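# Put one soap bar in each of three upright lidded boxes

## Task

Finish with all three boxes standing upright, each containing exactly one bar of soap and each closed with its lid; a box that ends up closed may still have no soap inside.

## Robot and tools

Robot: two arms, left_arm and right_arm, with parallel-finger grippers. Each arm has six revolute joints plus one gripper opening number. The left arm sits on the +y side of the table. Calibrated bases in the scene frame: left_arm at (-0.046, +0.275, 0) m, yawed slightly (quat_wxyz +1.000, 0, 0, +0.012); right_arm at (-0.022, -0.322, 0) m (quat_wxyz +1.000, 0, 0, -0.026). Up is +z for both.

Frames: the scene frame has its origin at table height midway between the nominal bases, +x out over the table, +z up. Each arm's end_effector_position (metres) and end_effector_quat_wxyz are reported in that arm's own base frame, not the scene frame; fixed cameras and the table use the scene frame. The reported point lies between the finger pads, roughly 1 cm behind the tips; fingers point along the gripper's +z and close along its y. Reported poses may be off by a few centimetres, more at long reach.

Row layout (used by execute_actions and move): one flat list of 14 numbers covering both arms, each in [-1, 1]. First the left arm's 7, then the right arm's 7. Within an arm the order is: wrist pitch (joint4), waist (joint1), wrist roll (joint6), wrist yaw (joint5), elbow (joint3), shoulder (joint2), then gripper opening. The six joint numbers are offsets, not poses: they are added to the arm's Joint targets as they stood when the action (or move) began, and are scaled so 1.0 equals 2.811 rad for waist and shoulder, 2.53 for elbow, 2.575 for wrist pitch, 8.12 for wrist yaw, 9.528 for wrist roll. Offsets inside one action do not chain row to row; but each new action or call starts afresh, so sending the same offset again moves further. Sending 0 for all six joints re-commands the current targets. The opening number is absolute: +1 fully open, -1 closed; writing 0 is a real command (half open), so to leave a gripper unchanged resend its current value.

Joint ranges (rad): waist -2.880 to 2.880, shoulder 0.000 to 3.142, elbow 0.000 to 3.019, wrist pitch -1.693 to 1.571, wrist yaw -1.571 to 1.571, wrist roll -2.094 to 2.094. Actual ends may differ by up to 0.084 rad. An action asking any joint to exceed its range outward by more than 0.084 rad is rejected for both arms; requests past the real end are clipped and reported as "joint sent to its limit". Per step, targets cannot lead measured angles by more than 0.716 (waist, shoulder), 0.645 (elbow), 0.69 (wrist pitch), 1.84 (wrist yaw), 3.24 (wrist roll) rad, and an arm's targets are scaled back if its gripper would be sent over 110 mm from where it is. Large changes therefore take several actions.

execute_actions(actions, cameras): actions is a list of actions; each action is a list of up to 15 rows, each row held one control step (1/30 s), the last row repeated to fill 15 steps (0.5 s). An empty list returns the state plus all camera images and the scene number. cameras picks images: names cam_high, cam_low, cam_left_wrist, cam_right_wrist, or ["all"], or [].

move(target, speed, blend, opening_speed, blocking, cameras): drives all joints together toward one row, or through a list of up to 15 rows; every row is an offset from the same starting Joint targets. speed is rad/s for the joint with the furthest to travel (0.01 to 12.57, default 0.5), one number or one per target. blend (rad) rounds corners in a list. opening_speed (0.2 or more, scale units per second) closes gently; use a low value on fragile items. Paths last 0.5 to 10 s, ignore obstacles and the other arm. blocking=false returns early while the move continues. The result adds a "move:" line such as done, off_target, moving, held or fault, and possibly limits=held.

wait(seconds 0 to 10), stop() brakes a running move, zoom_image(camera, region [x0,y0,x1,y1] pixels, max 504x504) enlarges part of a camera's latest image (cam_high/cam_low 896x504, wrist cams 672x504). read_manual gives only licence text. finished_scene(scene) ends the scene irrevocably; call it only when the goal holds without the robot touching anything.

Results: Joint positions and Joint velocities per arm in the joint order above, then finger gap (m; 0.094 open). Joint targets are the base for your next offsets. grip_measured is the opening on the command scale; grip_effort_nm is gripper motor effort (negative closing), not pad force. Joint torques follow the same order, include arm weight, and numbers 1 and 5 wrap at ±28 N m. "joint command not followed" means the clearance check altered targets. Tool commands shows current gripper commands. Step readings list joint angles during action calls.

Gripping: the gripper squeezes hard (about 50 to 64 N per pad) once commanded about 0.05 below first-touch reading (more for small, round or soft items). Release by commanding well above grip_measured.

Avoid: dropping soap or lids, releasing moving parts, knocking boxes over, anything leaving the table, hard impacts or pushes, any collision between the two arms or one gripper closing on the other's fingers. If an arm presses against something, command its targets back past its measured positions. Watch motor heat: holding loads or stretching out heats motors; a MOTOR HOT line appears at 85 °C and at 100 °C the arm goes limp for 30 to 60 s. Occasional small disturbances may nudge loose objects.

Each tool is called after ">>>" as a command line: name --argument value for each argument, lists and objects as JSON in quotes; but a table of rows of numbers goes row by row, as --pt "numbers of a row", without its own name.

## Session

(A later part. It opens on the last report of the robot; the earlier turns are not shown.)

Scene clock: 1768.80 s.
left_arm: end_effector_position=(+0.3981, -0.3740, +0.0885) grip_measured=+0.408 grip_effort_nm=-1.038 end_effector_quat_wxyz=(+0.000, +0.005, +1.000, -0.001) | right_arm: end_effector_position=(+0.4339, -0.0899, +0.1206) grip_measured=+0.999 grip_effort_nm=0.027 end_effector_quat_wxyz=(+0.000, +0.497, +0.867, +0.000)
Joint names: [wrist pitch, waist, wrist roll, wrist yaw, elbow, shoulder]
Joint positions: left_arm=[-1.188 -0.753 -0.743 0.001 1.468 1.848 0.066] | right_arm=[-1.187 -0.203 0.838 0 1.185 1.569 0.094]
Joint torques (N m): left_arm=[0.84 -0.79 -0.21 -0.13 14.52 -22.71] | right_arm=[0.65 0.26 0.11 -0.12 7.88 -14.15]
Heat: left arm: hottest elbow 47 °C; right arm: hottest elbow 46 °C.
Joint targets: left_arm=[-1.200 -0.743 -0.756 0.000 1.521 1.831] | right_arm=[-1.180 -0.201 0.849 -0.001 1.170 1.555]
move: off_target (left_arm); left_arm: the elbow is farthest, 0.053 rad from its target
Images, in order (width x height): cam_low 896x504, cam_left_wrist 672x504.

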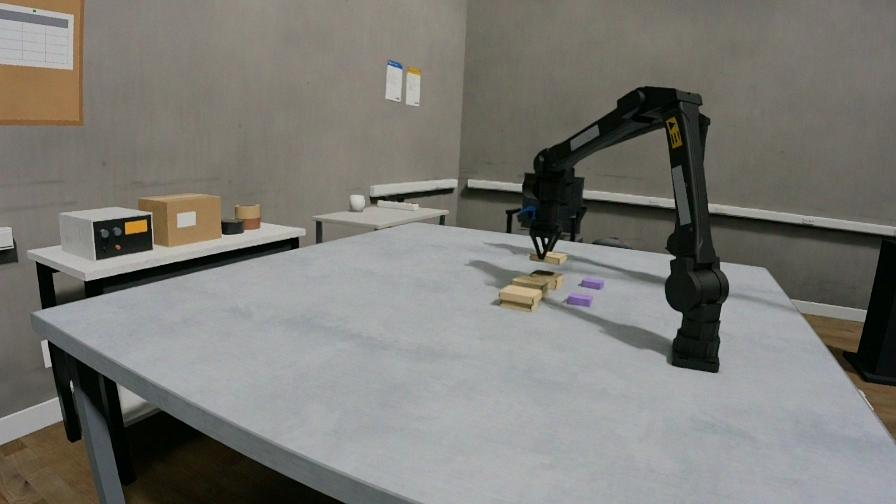

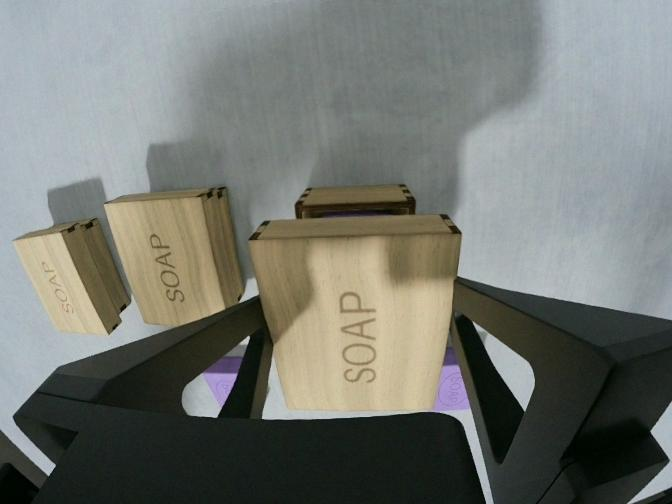

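>>> move --pt "0.0093 0 0 0 -0.0245 0.0153 0.25 0 0 0 0 0 0 1" --pt "0.0544 0 0 0 -0.0498 0.0369 0.25 0 0 0 0 0 0 1" --speed '[0.15,0.07]' --cameras '["cam_left_wrist","cam_low"]'

>>> zoom_image --camera "cam_low" --region '[495, 240, 575, 310]'

Scene clock: 1779.17 s.
left_arm: end_effector_position=(+0.3987, -0.3745, +0.0493) grip_measured=+0.408 grip_effort_nm=-1.038 end_effector_quat_wxyz=(+0.003, +0.005, +1.000, -0.003) | right_arm: end_effector_position=(+0.4339, -0.0899, +0.1206) grip_measured=+0.999 grip_effort_nm=0.032 end_effector_quat_wxyz=(+0.000, +0.497, +0.867, +0.000)
Joint names: [wrist pitch, waist, wrist roll, wrist yaw, elbow, shoulder]
Joint positions: left_arm=[-1.09 -0.753 -0.743 0.001 1.416 1.889 0.066] | right_arm=[-1.187 -0.203 0.838 0 1.185 1.569 0.094]
Joint torques (N m): left_arm=[2.32 -0.73 -0.21 -0.13 7.53 -17.14] | right_arm=[0.65 0.32 0.11 -0.13 7.88 -14.21]
Heat: left arm: hottest elbow 48 °C; right arm: hottest elbow 46 °C.
Joint targets: left_arm=[-1.060 -0.743 -0.756 0.000 1.395 1.935] | right_arm=[-1.180 -0.201 0.849 -0.001 1.170 1.555]
move: off_target (left_arm); left_arm: the shoulder is farthest, 0.046 rad from its target
Images, in order (width x height): cam_low 896x504, cam_left_wrist 672x504.

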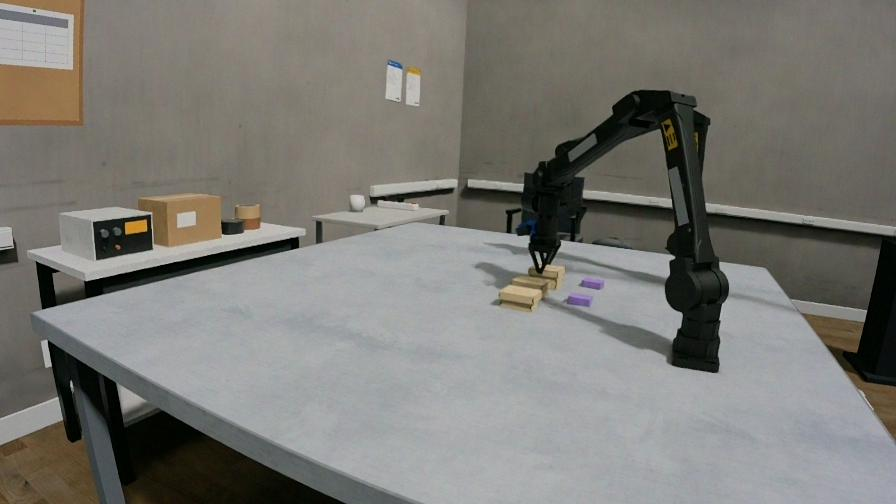

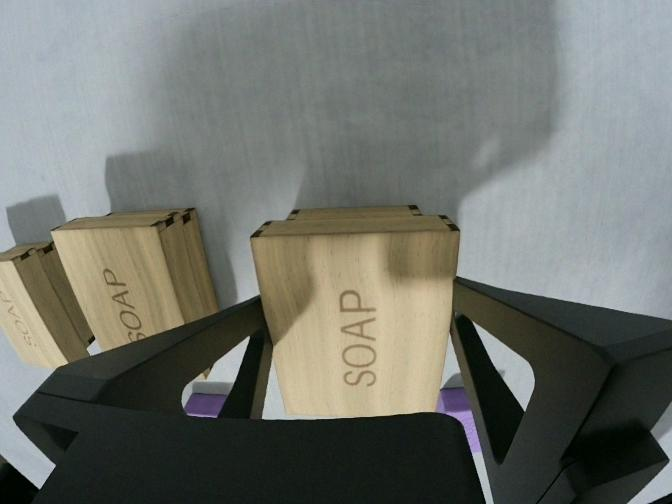

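Scaled by 6.300 from the camera's 896x504 image, which has a finer 1280x720 frame.

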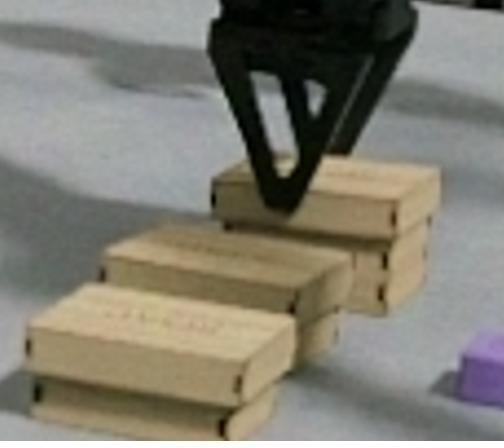

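>>> move --target '[-0.0217,0,0,0,0.0312,-0.0196,0.25,0,0,0,0,0,0,1]' --speed 0.08 --cameras '["cam_left_wrist","cam_low"]'

>>> zoom_image --camera "cam_low" --region '[505, 250, 575, 310]'

>>> zoom_image --camera "cam_left_wrist" --region '[285, 190, 430, 240]'

Scene clock: 1809.07 s.
left_arm: end_effector_position=(+0.3985, -0.3743, +0.0521) grip_measured=+0.408 grip_effort_nm=-1.043 end_effector_quat_wxyz=(+0.000, +0.005, +1.000, -0.001) | right_arm: end_effector_position=(+0.4339, -0.0899, +0.1206) grip_measured=+0.999 grip_effort_nm=0.032 end_effector_quat_wxyz=(+0.000, +0.497, +0.867, +0.000)
Joint names: [wrist pitch, waist, wrist roll, wrist yaw, elbow, shoulder]
Joint positions: left_arm=[-1.104 -0.753 -0.744 0.001 1.424 1.888 0.066] | right_arm=[-1.187 -0.203 0.838 0 1.185 1.569 0.094]
Joint torques (N m): left_arm=[0.66 -0.73 -0.2 -0.13 13.89 -22.07] | right_arm=[0.66 0.32 0.11 -0.13 7.9 -14.15]
Heat: left arm: hottest elbow 45 °C; right arm: hottest elbow 46 °C.
Joint targets: left_arm=[-1.116 -0.743 -0.756 0.000 1.474 1.880] | right_arm=[-1.180 -0.201 0.849 -0.001 1.170 1.555]
move: off_target (left_arm); left_arm: the elbow is farthest, 0.050 rad from its target
Images, in order (width x height): cam_low 896x504, cam_left_wrist 672x504.

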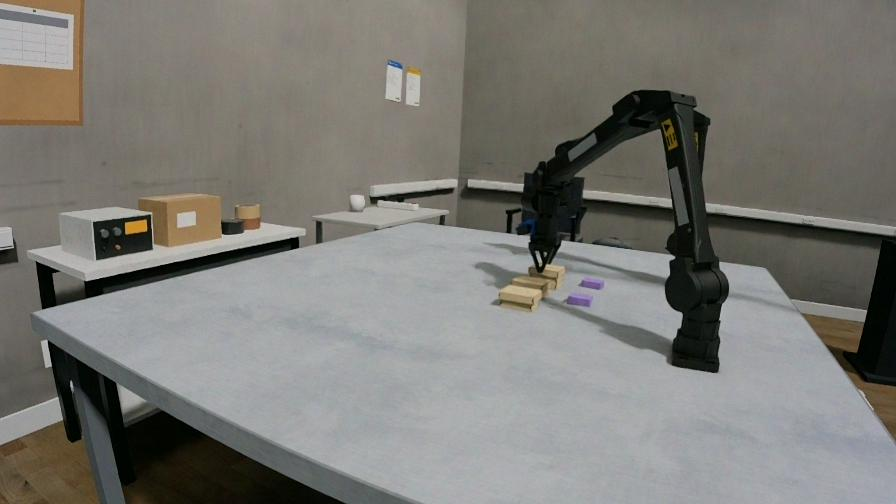

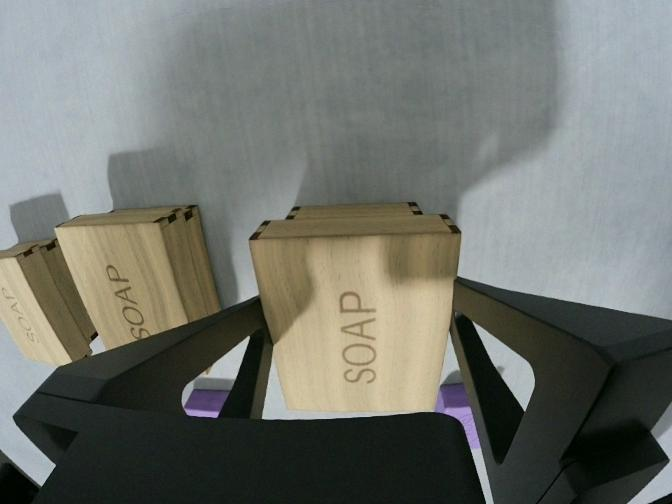

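Scaled by 7.200 from the camera's 896x504 image, which has a finer 1280x720 frame.

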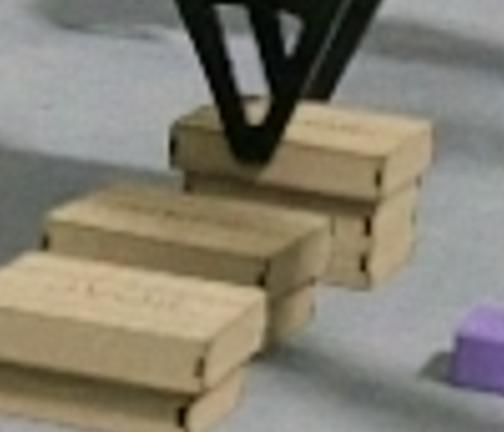

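Scaled by 3.476 from the camera's 672x504 image, which has a finer 960x720 frame.

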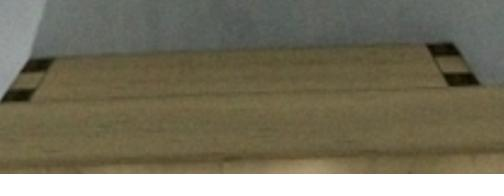

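>>> move --pt "0 0.0018 0 0 0 -0.0064 0.25 0 0 0 0 0 0 1" --pt "0 0.0018 0 0 -0.0261 -0.0064 0.25 0 0 0 0 0 0 1" --speed 0.08 --cameras '["cam_left_wrist"]'

>>> zoom_image --camera "cam_left_wrist" --region '[285, 190, 430, 240]'

Scene clock: 1835.73 s.
left_arm: end_effector_position=(+0.4002, -0.3731, +0.0544) grip_measured=+0.408 grip_effort_nm=-1.038 end_effector_quat_wxyz=(+0.002, +0.003, +1.000, -0.003) | right_arm: end_effector_position=(+0.4339, -0.0899, +0.1206) grip_measured=+0.999 grip_effort_nm=0.032 end_effector_quat_wxyz=(+0.000, +0.497, +0.867, +0.000)
Joint names: [wrist pitch, waist, wrist roll, wrist yaw, elbow, shoulder]
Joint positions: left_arm=[-1.104 -0.749 -0.744 0.001 1.424 1.884 0.066] | right_arm=[-1.187 -0.203 0.838 0 1.185 1.569 0.094]
Joint torques (N m): left_arm=[0.62 -0.67 -0.2 -0.13 7.94 -23.36] | right_arm=[0.65 0.32 0.11 -0.13 7.9 -14.15]
Heat: left arm: hottest elbow 52 °C; right arm: hottest elbow 46 °C.
Joint targets: left_arm=[-1.116 -0.737 -0.756 0.000 1.408 1.862] | right_arm=[-1.180 -0.201 0.849 -0.001 1.170 1.555]
move: done
Images, in order (width x height): cam_left_wrist 672x504.

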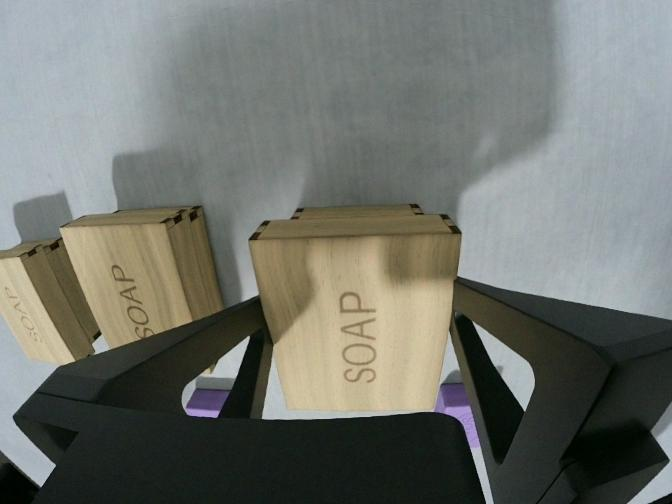

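Scaled by 3.476 from the camera's 672x504 image, which has a finer 960x720 frame.

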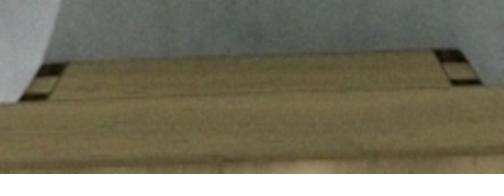

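>>> move --target '[0,0,0,0,-0.0032,-0.0007,0.25,0,0,0,0,0,0,1]' --speed 0.05 --cameras '["cam_left_wrist"]'

>>> zoom_image --camera "cam_left_wrist" --region '[285, 190, 430, 240]'

Scene clock: 1848.37 s.
left_arm: end_effector_position=(+0.3971, -0.3702, +0.0526) grip_measured=+0.407 grip_effort_nm=-1.043 end_effector_quat_wxyz=(-0.001, +0.003, +1.000, +0.000) | right_arm: end_effector_position=(+0.4339, -0.0899, +0.1206) grip_measured=+0.999 grip_effort_nm=0.022 end_effector_quat_wxyz=(+0.000, +0.497, +0.867, +0.000)
Joint names: [wrist pitch, waist, wrist roll, wrist yaw, elbow, shoulder]
Joint positions: left_arm=[-1.104 -0.749 -0.744 0.001 1.414 1.881 0.066] | right_arm=[-1.187 -0.203 0.838 0 1.185 1.569 0.094]
Joint torques (N m): left_arm=[0.61 -0.62 -0.2 -0.13 8.08 -23.06] | right_arm=[0.66 0.32 0.11 -0.13 7.88 -14.21]
Heat: left arm: hottest elbow 51 °C; right arm: hottest elbow 46 °C.
Joint targets: left_arm=[-1.116 -0.737 -0.756 0.000 1.400 1.860] | right_arm=[-1.180 -0.201 0.849 -0.001 1.170 1.555]
move: done
Images, in order (width x height): cam_left_wrist 672x504.

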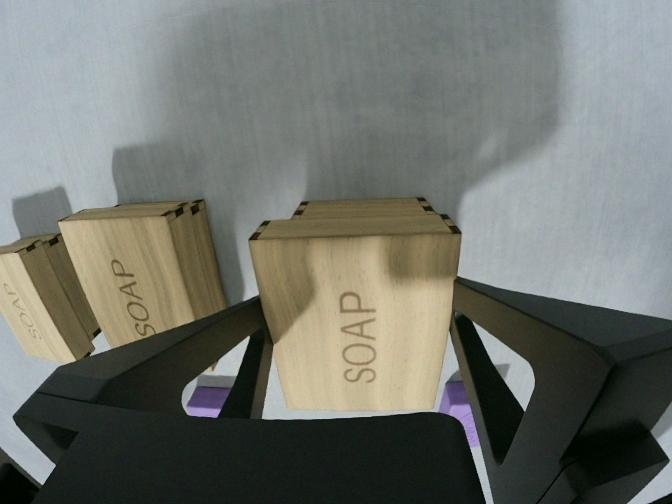

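Scaled by 3.476 from the camera's 672x504 image, which has a finer 960x720 frame.

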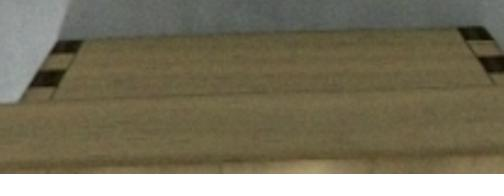

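>>> move --target '[-0.0029,-0.0094,0,0,0.0291,0,0.25,0,0,0,0,0,0,1]' --speed 0.05 --cameras '["cam_left_wrist"]'

>>> zoom_image --camera "cam_left_wrist" --region '[285, 190, 430, 240]'

Scene clock: 1865.53 s.
left_arm: end_effector_position=(+0.3968, -0.3716, +0.0547) grip_measured=+0.407 grip_effort_nm=-1.038 end_effector_quat_wxyz=(-0.001, +0.004, +1.000, +0.000) | right_arm: end_effector_position=(+0.4339, -0.0899, +0.1206) grip_measured=+0.999 grip_effort_nm=0.022 end_effector_quat_wxyz=(+0.000, +0.497, +0.867, +0.000)
Joint names: [wrist pitch, waist, wrist roll, wrist yaw, elbow, shoulder]
Joint positions: left_arm=[-1.112 -0.751 -0.744 0.001 1.42 1.881 0.066] | right_arm=[-1.187 -0.203 0.838 0 1.185 1.569 0.094]
Joint torques (N m): left_arm=[0.47 -2.49 -0.2 -0.14 14.28 -23.12] | right_arm=[0.64 0.32 0.11 -0.13 7.9 -14.15]
Heat: left arm: hottest elbow 50 °C; right arm: hottest elbow 46 °C.
Joint targets: left_arm=[-1.123 -0.764 -0.756 0.000 1.473 1.860] | right_arm=[-1.180 -0.201 0.849 -0.001 1.170 1.555]
move: off_target (left_arm); left_arm: the elbow is farthest, 0.054 rad from its target
Images, in order (width x height): cam_left_wrist 672x504.

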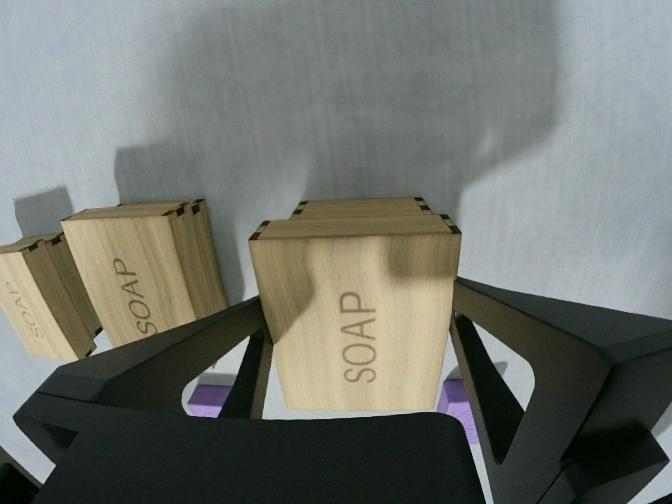

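Scaled by 3.476 from the camera's 672x504 image, which has a finer 960x720 frame.

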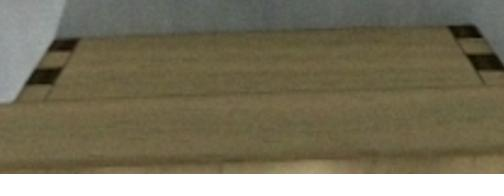

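>>> move --pt "-0.0016 0 0 0 0.0024 0 0.25 0 0 0 0 0 0 1" --pt "0.0078 0 0 0 -0.0231 0.016 0.25 0 0 0 0 0 0 1" --pt "0.0245 0 0 0 -0.0324 0.0245 0.25 0 0 0 0 0 0 1" --speed '[0.05,0.1,0.05]' --cameras '["cam_left_wrist","cam_low"]'

>>> zoom_image --camera "cam_low" --region '[505, 250, 575, 310]'

>>> zoom_image --camera "cam_left_wrist" --region '[285, 190, 430, 240]'

Scene clock: 1888.30 s.
left_arm: end_effector_position=(+0.3992, -0.3741, +0.0507) grip_measured=+0.407 grip_effort_nm=-1.043 end_effector_quat_wxyz=(+0.005, +0.004, +1.000, -0.006) | right_arm: end_effector_position=(+0.4339, -0.0899, +0.1206) grip_measured=+0.999 grip_effort_nm=0.032 end_effector_quat_wxyz=(+0.000, +0.497, +0.867, +0.000)
Joint names: [wrist pitch, waist, wrist roll, wrist yaw, elbow, shoulder]
Joint positions: left_arm=[-1.084 -0.752 -0.744 0.001 1.412 1.883 0.066] | right_arm=[-1.187 -0.203 0.838 0 1.185 1.569 0.094]
Joint torques (N m): left_arm=[2.03 -2.49 -0.2 -0.13 7.54 -17.14] | right_arm=[0.66 0.32 0.11 -0.13 7.9 -14.21]
Motor temperatures (°C): left_arm=[27 28 29 28 54 41 33] | right_arm=[30 32 28 30 46 36 30]
Heat: left arm: hottest elbow 54 °C; right arm: hottest elbow 46 °C.
Joint targets: left_arm=[-1.060 -0.764 -0.756 0.000 1.391 1.929] | right_arm=[-1.180 -0.201 0.849 -0.001 1.170 1.555]
move: off_target (left_arm); left_arm: the shoulder is farthest, 0.045 rad from its target
Images, in order (width x height): cam_low 896x504, cam_left_wrist 672x504.

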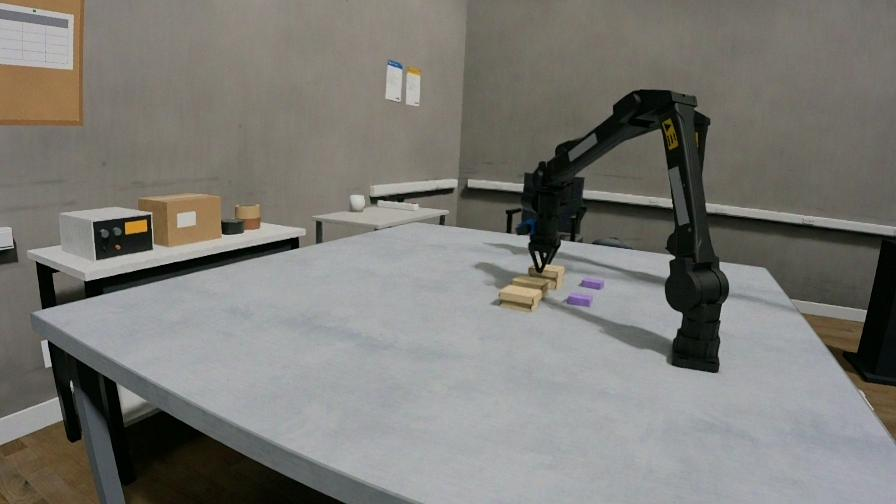

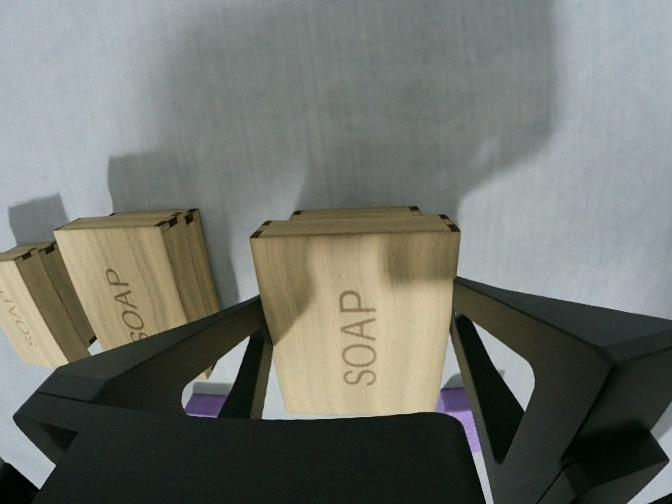

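Scaled by 7.200 from the camera's 896x504 image, which has a finer 1280x720 frame.

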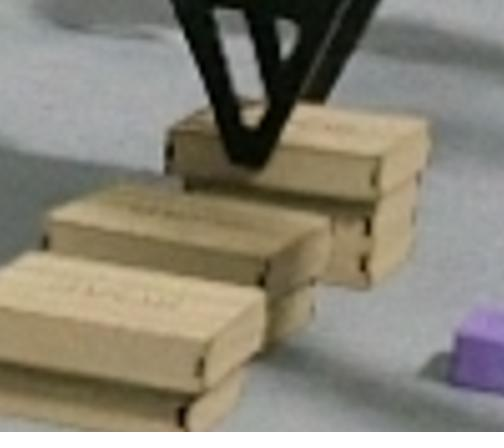

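Scaled by 3.476 from the camera's 672x504 image, which has a finer 960x720 frame.

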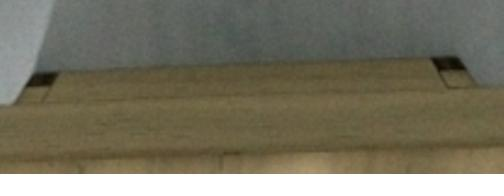

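>>> move --pt "-0.008 0 0 0 0.005 -0.011 0.25 0 0 0 0 0 0 1" --pt "-0.008 0 0 0 0.005 -0.011 0.8 0 0 0 0 0 0 1" --speed 0.05 --opening_speed 0.25 --cameras '["cam_left_wrist","cam_low"]'

>>> zoom_image --camera "cam_low" --region '[505, 250, 575, 310]'

Scene clock: 1904.17 s.
left_arm: end_effector_position=(+0.3992, -0.3740, +0.0506) grip_measured=+0.797 grip_effort_nm=0.125 end_effector_quat_wxyz=(+0.005, +0.004, +1.000, -0.006) | right_arm: end_effector_position=(+0.4339, -0.0899, +0.1206) grip_measured=+0.999 grip_effort_nm=0.032 end_effector_quat_wxyz=(+0.000, +0.497, +0.867, +0.000)
Joint names: [wrist pitch, waist, wrist roll, wrist yaw, elbow, shoulder]
Joint positions: left_arm=[-1.084 -0.752 -0.744 0.001 1.412 1.883 0.084] | right_arm=[-1.187 -0.203 0.838 0 1.185 1.569 0.094]
Joint torques (N m): left_arm=[1.22 -2.43 -0.2 -0.13 8.65 -19.9] | right_arm=[0.65 0.26 0.11 -0.13 7.88 -14.21]
Heat: left arm: hottest elbow 51 °C; right arm: hottest elbow 46 °C.
Joint targets: left_arm=[-1.081 -0.764 -0.756 0.000 1.404 1.898] | right_arm=[-1.180 -0.201 0.849 -0.001 1.170 1.555]
move: done
Images, in order (width x height): cam_low 896x504, cam_left_wrist 672x504.

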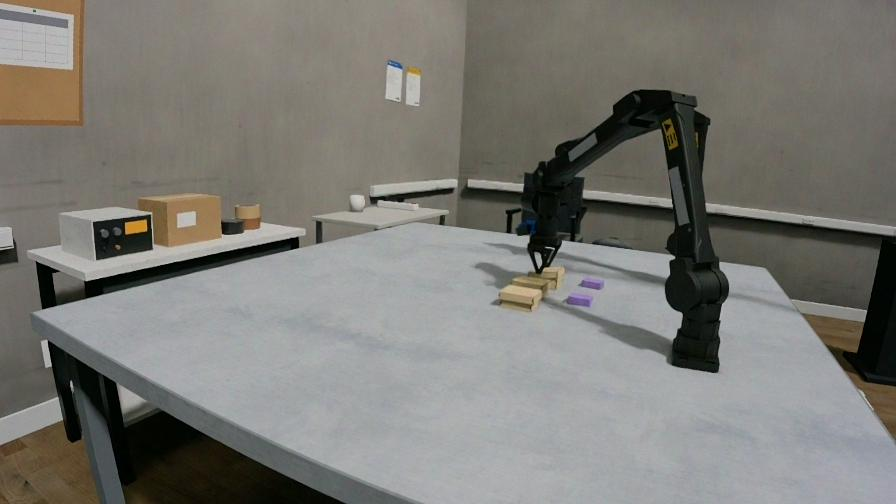

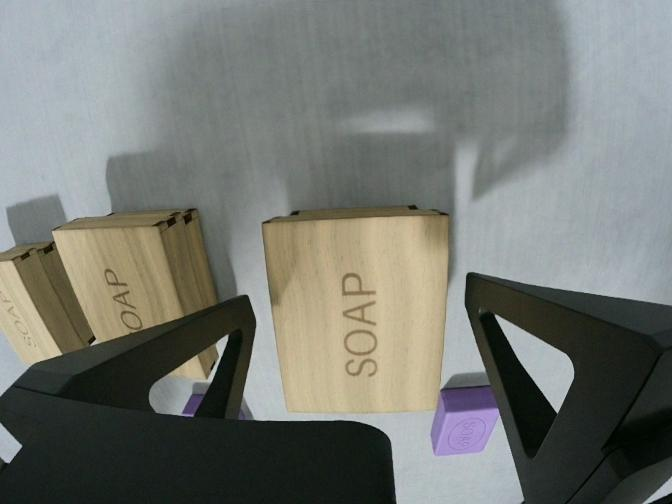

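Scaled by 7.200 from the camera's 896x504 image, which has a finer 1280x720 frame.

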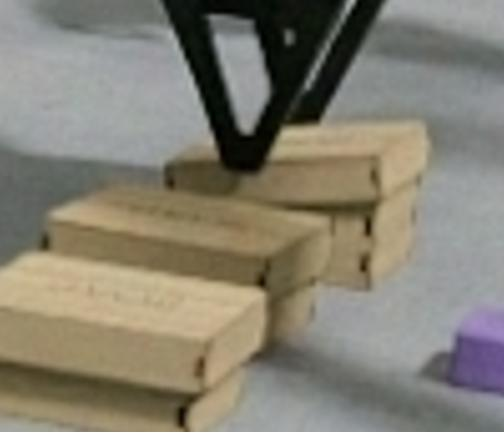

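>>> move --pt "-0.0462 0 0 0 0.0498 -0.0242 0.8 0 0 0 0 0 0 1" --pt "-0.1045 0.0366 0.011 0 0.153 0.0342 -1 0 0 0 0 0 0 1" --pt "-0.0225 0.0366 0.011 0 0.0814 0.0601 -1 0 0 0 0 0 0 1" --speed '[0.15,0.4,0.2]' --cameras '["cam_left_wrist","cam_low"]'

>>> zoom_image --camera "cam_low" --region '[500, 250, 570, 310]'

Scene clock: 1924.23 s.
left_arm: end_effector_position=(+0.4749, -0.3712, +0.0377) grip_measured=-0.981 grip_effort_nm=-1.018 end_effector_quat_wxyz=(+0.001, -0.001, +1.000, -0.001) | right_arm: end_effector_position=(+0.4339, -0.0899, +0.1206) grip_measured=+0.999 grip_effort_nm=0.022 end_effector_quat_wxyz=(+0.000, +0.497, +0.867, +0.000)
Joint names: [wrist pitch, waist, wrist roll, wrist yaw, elbow, shoulder]
Joint positions: left_arm=[-1.152 -0.662 -0.664 0.001 1.621 2.038 0.001] | right_arm=[-1.187 -0.203 0.838 0 1.185 1.569 0.094]
Joint torques (N m): left_arm=[1.54 -1.44 0.09 -0.13 8.61 -21.77] | right_arm=[0.65 0.32 0.11 -0.12 7.87 -14.21]
Motor temperatures (°C): left_arm=[27 28 29 28 49 39 32] | right_arm=[30 32 28 30 46 36 30]
Heat: left arm: hottest elbow 49 °C; right arm: hottest elbow 46 °C.
Joint targets: left_arm=[-1.139 -0.661 -0.651 0.000 1.610 2.067] | right_arm=[-1.180 -0.201 0.849 -0.001 1.170 1.555]
move: done; target 2's new numbers were sent with left_arm's elbow 0.055 rad from that target
Images, in order (width x height): cam_low 896x504, cam_left_wrist 672x504.

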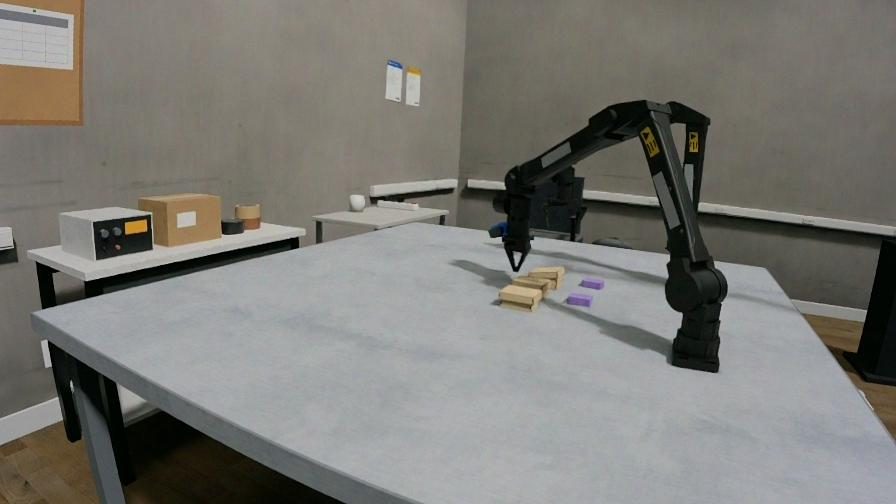

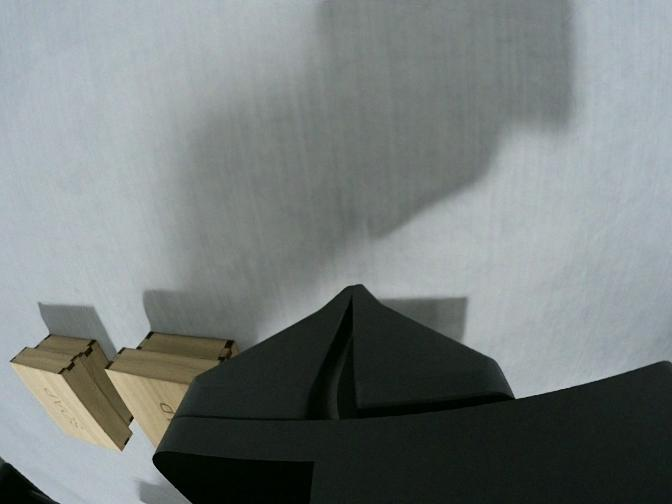

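Scaled by 7.200 from the camera's 896x504 image, which has a finer 1280x720 frame.

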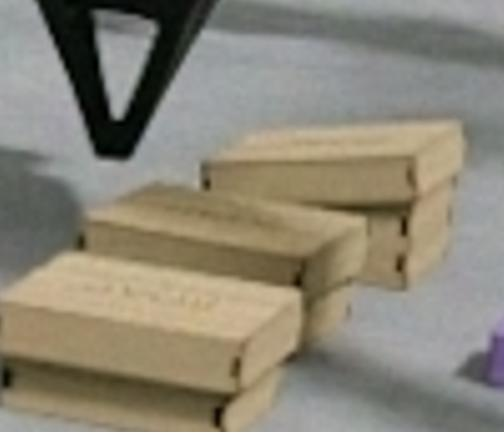

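>>> move --pt "0 -0.0039 -0.0026 0 0 -0.0153 -1 0 0 0 0 0 0 1" --pt "0.0051 -0.0095 -0.0041 0 -0.0137 -0.0234 -1 0 0 0 0 0 0 1" --speed 0.08 --cameras '["cam_left_wrist","cam_low"]'

>>> zoom_image --camera "cam_low" --region '[500, 250, 570, 310]'

Scene clock: 1943.90 s.
left_arm: end_effector_position=(+0.4625, -0.3734, +0.0354) grip_measured=-0.981 grip_effort_nm=-1.018 end_effector_quat_wxyz=(-0.001, +0.001, +1.000, +0.000) | right_arm: end_effector_position=(+0.4339, -0.0899, +0.1206) grip_measured=+0.999 grip_effort_nm=0.032 end_effector_quat_wxyz=(+0.000, +0.497, +0.867, +0.000)
Joint names: [wrist pitch, waist, wrist roll, wrist yaw, elbow, shoulder]
Joint positions: left_arm=[-1.138 -0.678 -0.676 0.001 1.588 2.022 0.001] | right_arm=[-1.187 -0.203 0.838 0 1.185 1.569 0.094]
Joint torques (N m): left_arm=[1.57 -2.26 -0.2 -0.13 8.32 -25.64] | right_arm=[0.66 0.32 0.11 -0.12 7.88 -14.15]
Heat: left arm: hottest elbow 48 °C; right arm: hottest elbow 46 °C.
Joint targets: left_arm=[-1.126 -0.688 -0.690 0.000 1.575 2.001] | right_arm=[-1.180 -0.201 0.849 -0.001 1.170 1.555]
move: done
Images, in order (width x height): cam_low 896x504, cam_left_wrist 672x504.

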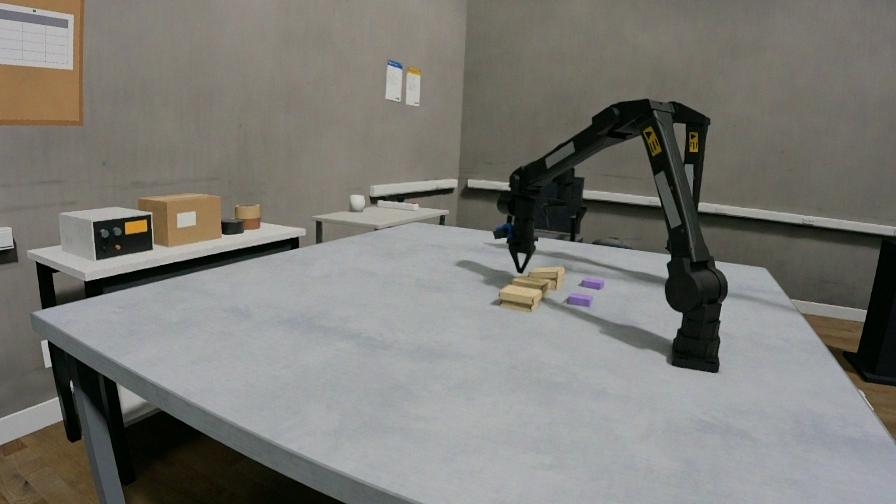

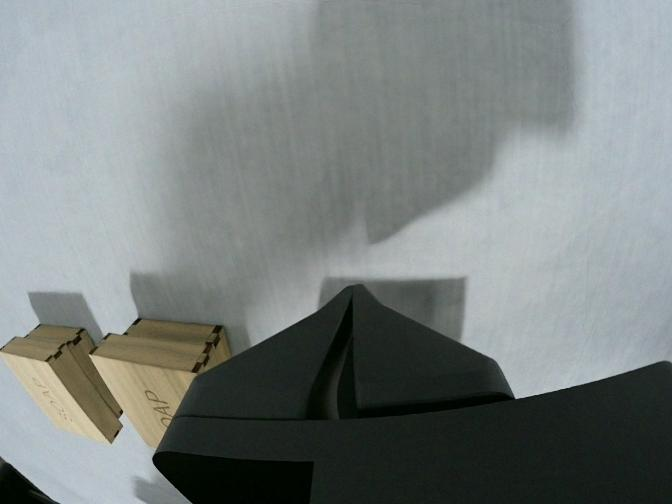

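Scaled by 7.200 from the camera's 896x504 image, which has a finer 1280x720 frame.

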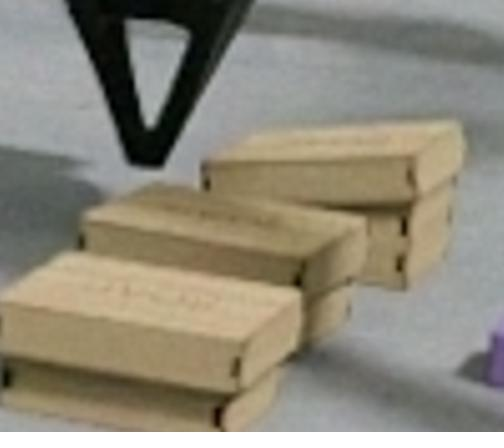

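>>> move --target '[0.0034,-0.0037,-0.001,0,-0.0092,-0.0054,-1,0,0,0,0,0,0,1]' --speed 0.05 --cameras '["cam_low"]'

>>> zoom_image --camera "cam_low" --region '[500, 250, 570, 310]'

>>> move --target '[0.0018,-0.002,-0.0005,0,-0.0048,-0.0028,-1,0,0,0,0,0,0,1]' --speed 0.05 --cameras '["cam_low","cam_left_wrist"]'

>>> zoom_image --camera "cam_low" --region '[500, 250, 570, 310]'

Scene clock: 1974.43 s.
left_arm: end_effector_position=(+0.4546, -0.3737, +0.0354) grip_measured=-0.981 grip_effort_nm=-1.013 end_effector_quat_wxyz=(-0.001, +0.001, +1.000, +0.000) | right_arm: end_effector_position=(+0.4339, -0.0899, +0.1206) grip_measured=+0.999 grip_effort_nm=0.027 end_effector_quat_wxyz=(+0.000, +0.497, +0.867, +0.000)
Joint names: [wrist pitch, waist, wrist roll, wrist yaw, elbow, shoulder]
Joint positions: left_arm=[-1.129 -0.687 -0.686 0.001 1.565 2.008 0.001] | right_arm=[-1.187 -0.203 0.838 0 1.185 1.569 0.094]
Joint torques (N m): left_arm=[1.66 -2.37 -0.22 -0.13 8.28 -25.41] | right_arm=[0.65 0.32 0.11 -0.12 7.88 -14.21]
Heat: left arm: hottest elbow 47 °C; right arm: hottest elbow 46 °C.
Joint targets: left_arm=[-1.117 -0.698 -0.700 0.000 1.552 1.986] | right_arm=[-1.180 -0.201 0.849 -0.001 1.170 1.555]
move: done
Images, in order (width x height): cam_low 896x504.

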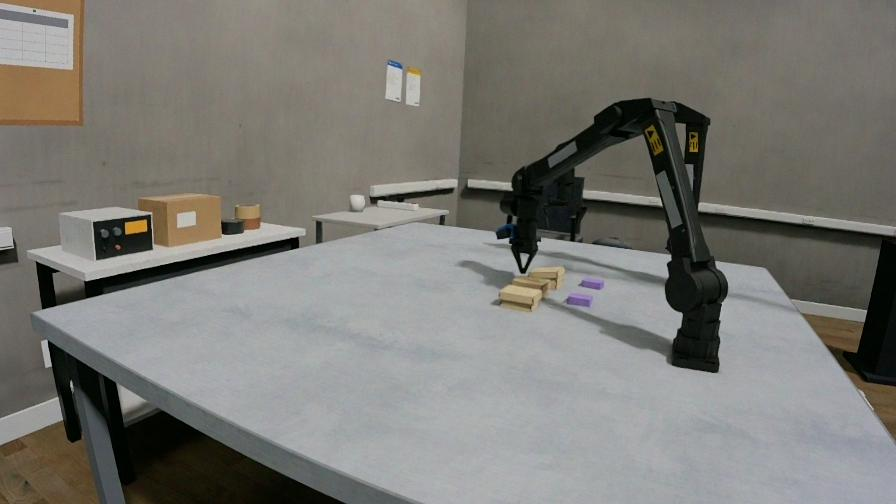

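Scaled by 7.200 from the camera's 896x504 image, which has a finer 1280x720 frame.

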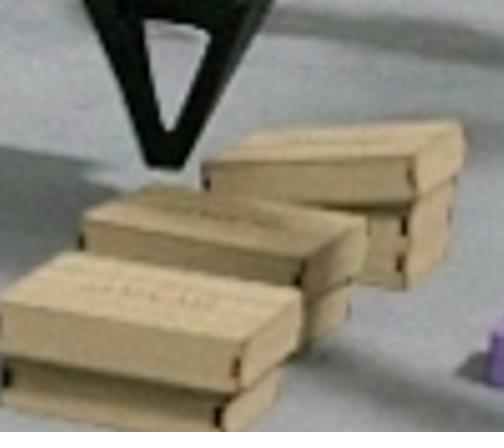

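Scene clock: 1975.27 s.
left_arm: end_effector_position=(+0.4502, -0.3741, +0.0355) grip_measured=-0.981 grip_effort_nm=-1.018 end_effector_quat_wxyz=(-0.001, +0.001, +1.000, +0.000) | right_arm: end_effector_position=(+0.4339, -0.0899, +0.1206) grip_measured=+0.999 grip_effort_nm=0.032 end_effector_quat_wxyz=(+0.000, +0.497, +0.867, +0.000)
Joint names: [wrist pitch, waist, wrist roll, wrist yaw, elbow, shoulder]
Joint positions: left_arm=[-1.125 -0.692 -0.691 0.001 1.553 2 0.001] | right_arm=[-1.187 -0.203 0.838 0 1.185 1.569 0.094]
Joint torques (N m): left_arm=[1.47 -2.43 -0.2 -0.13 8.32 -25.29] | right_arm=[0.66 0.32 0.11 -0.12 7.9 -14.21]
Heat: left arm: hottest elbow 47 °C; right arm: hottest elbow 46 °C.
Joint targets: left_arm=[-1.112 -0.704 -0.704 0.000 1.540 1.978] | right_arm=[-1.180 -0.201 0.849 -0.001 1.170 1.555]
move: done
Images, in order (width x height): cam_low 896x504, cam_left_wrist 672x504.

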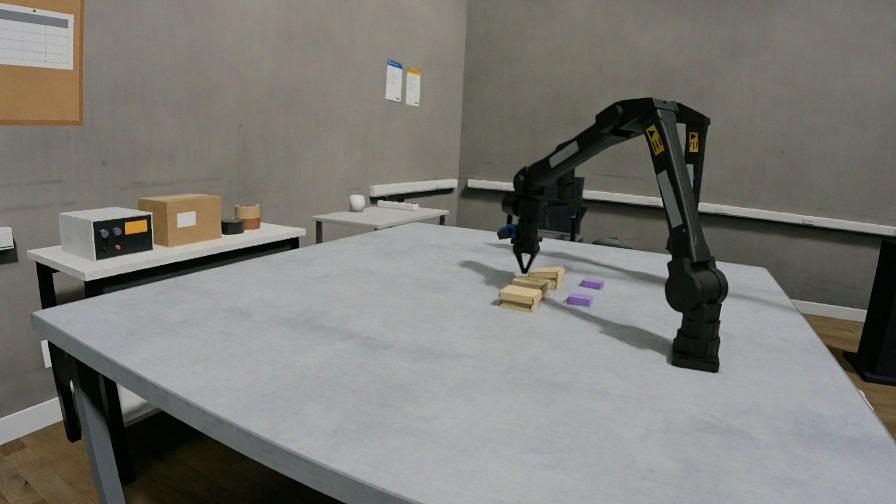

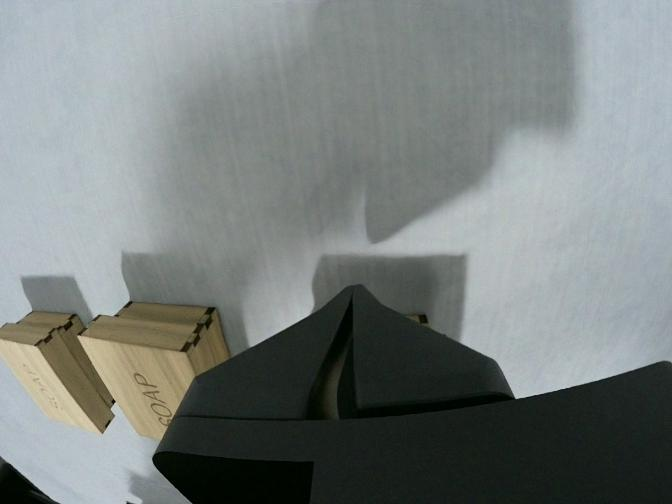

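Scaled by 7.200 from the camera's 896x504 image, which has a finer 1280x720 frame.

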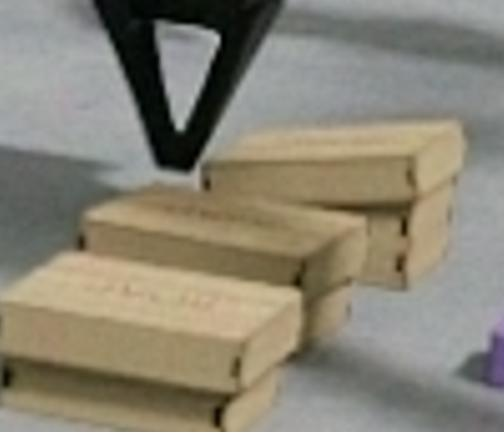

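Continue in ~3 mm steps.

>>> move --target '[0.0013,-0.0014,-0.0004,0,-0.0034,-0.002,-1,0,0,0,0,0,0,1]' --speed 0.05 --cameras '["cam_low"]'

>>> zoom_image --camera "cam_low" --region '[500, 250, 570, 310]'

>>> move --target '[0.0013,-0.0014,-0.0004,0,-0.0034,-0.002,-1,0,0,0,0,0,0,1]' --speed 0.05 --cameras '["cam_low"]'

>>> zoom_image --camera "cam_low" --region '[500, 250, 570, 310]'

Scene clock: 1987.57 s.
left_arm: end_effector_position=(+0.4471, -0.3741, +0.0355) grip_measured=-0.981 grip_effort_nm=-1.018 end_effector_quat_wxyz=(-0.001, +0.001, +1.000, +0.000) | right_arm: end_effector_position=(+0.4339, -0.0899, +0.1206) grip_measured=+0.999 grip_effort_nm=0.032 end_effector_quat_wxyz=(+0.000, +0.497, +0.867, +0.000)
Joint names: [wrist pitch, waist, wrist roll, wrist yaw, elbow, shoulder]
Joint positions: left_arm=[-1.122 -0.696 -0.694 0.001 1.544 1.995 0.001] | right_arm=[-1.187 -0.203 0.838 0 1.185 1.569 0.094]
Joint torques (N m): left_arm=[1.65 -1.2 -0.17 -0.13 8.03 -25.23] | right_arm=[0.65 0.32 0.11 -0.12 7.9 -14.15]
Heat: left arm: hottest elbow 46 °C; right arm: hottest elbow 46 °C.
Joint targets: left_arm=[-1.109 -0.708 -0.708 0.000 1.531 1.972] | right_arm=[-1.180 -0.201 0.849 -0.001 1.170 1.555]
move: done
Images, in order (width x height): cam_low 896x504.

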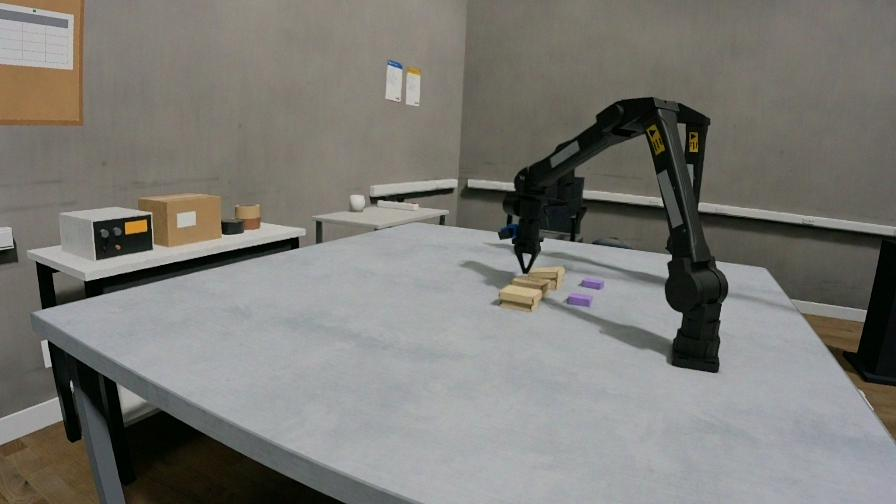

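Scaled by 7.200 from the camera's 896x504 image, which has a finer 1280x720 frame.

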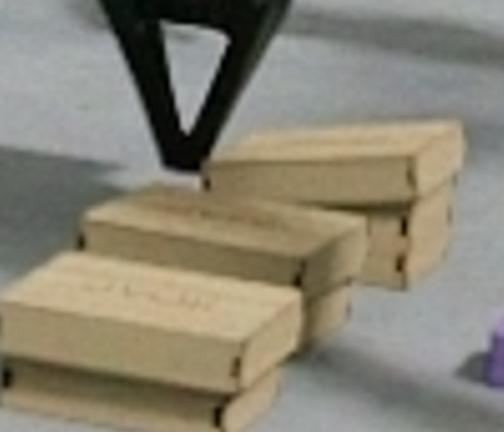

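Scene clock: 1988.30 s.
left_arm: end_effector_position=(+0.4441, -0.3745, +0.0358) grip_measured=-0.981 grip_effort_nm=-1.013 end_effector_quat_wxyz=(-0.001, +0.001, +1.000, +0.000) | right_arm: end_effector_position=(+0.4339, -0.0899, +0.1206) grip_measured=+0.999 grip_effort_nm=0.037 end_effector_quat_wxyz=(+0.000, +0.497, +0.867, +0.000)
Joint names: [wrist pitch, waist, wrist roll, wrist yaw, elbow, shoulder]
Joint positions: left_arm=[-1.118 -0.7 -0.698 0.001 1.536 1.989 0.001] | right_arm=[-1.187 -0.203 0.838 0 1.185 1.569 0.094]
Joint torques (N m): left_arm=[1.54 -1.9 -0.22 -0.13 8.09 -25.35] | right_arm=[0.66 0.32 0.11 -0.12 7.87 -14.15]
Heat: left arm: hottest elbow 46 °C; right arm: hottest elbow 46 °C.
Joint targets: left_arm=[-1.106 -0.711 -0.712 0.000 1.523 1.967] | right_arm=[-1.180 -0.201 0.849 -0.001 1.170 1.555]
move: done
Images, in order (width x height): cam_low 896x504.

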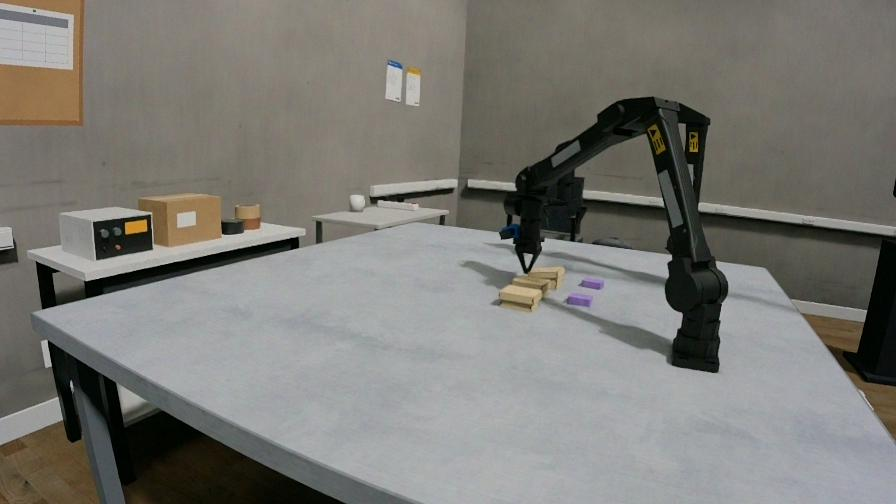

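Scaled by 7.200 from the camera's 896x504 image, which has a finer 1280x720 frame.

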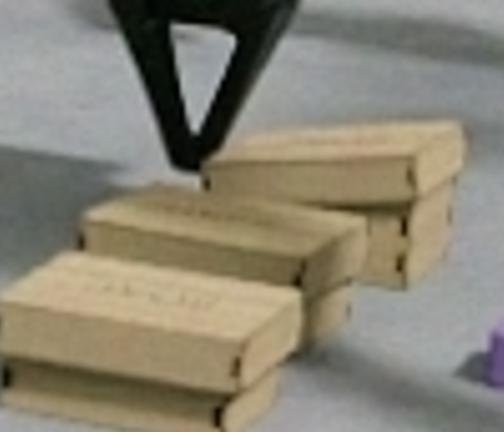

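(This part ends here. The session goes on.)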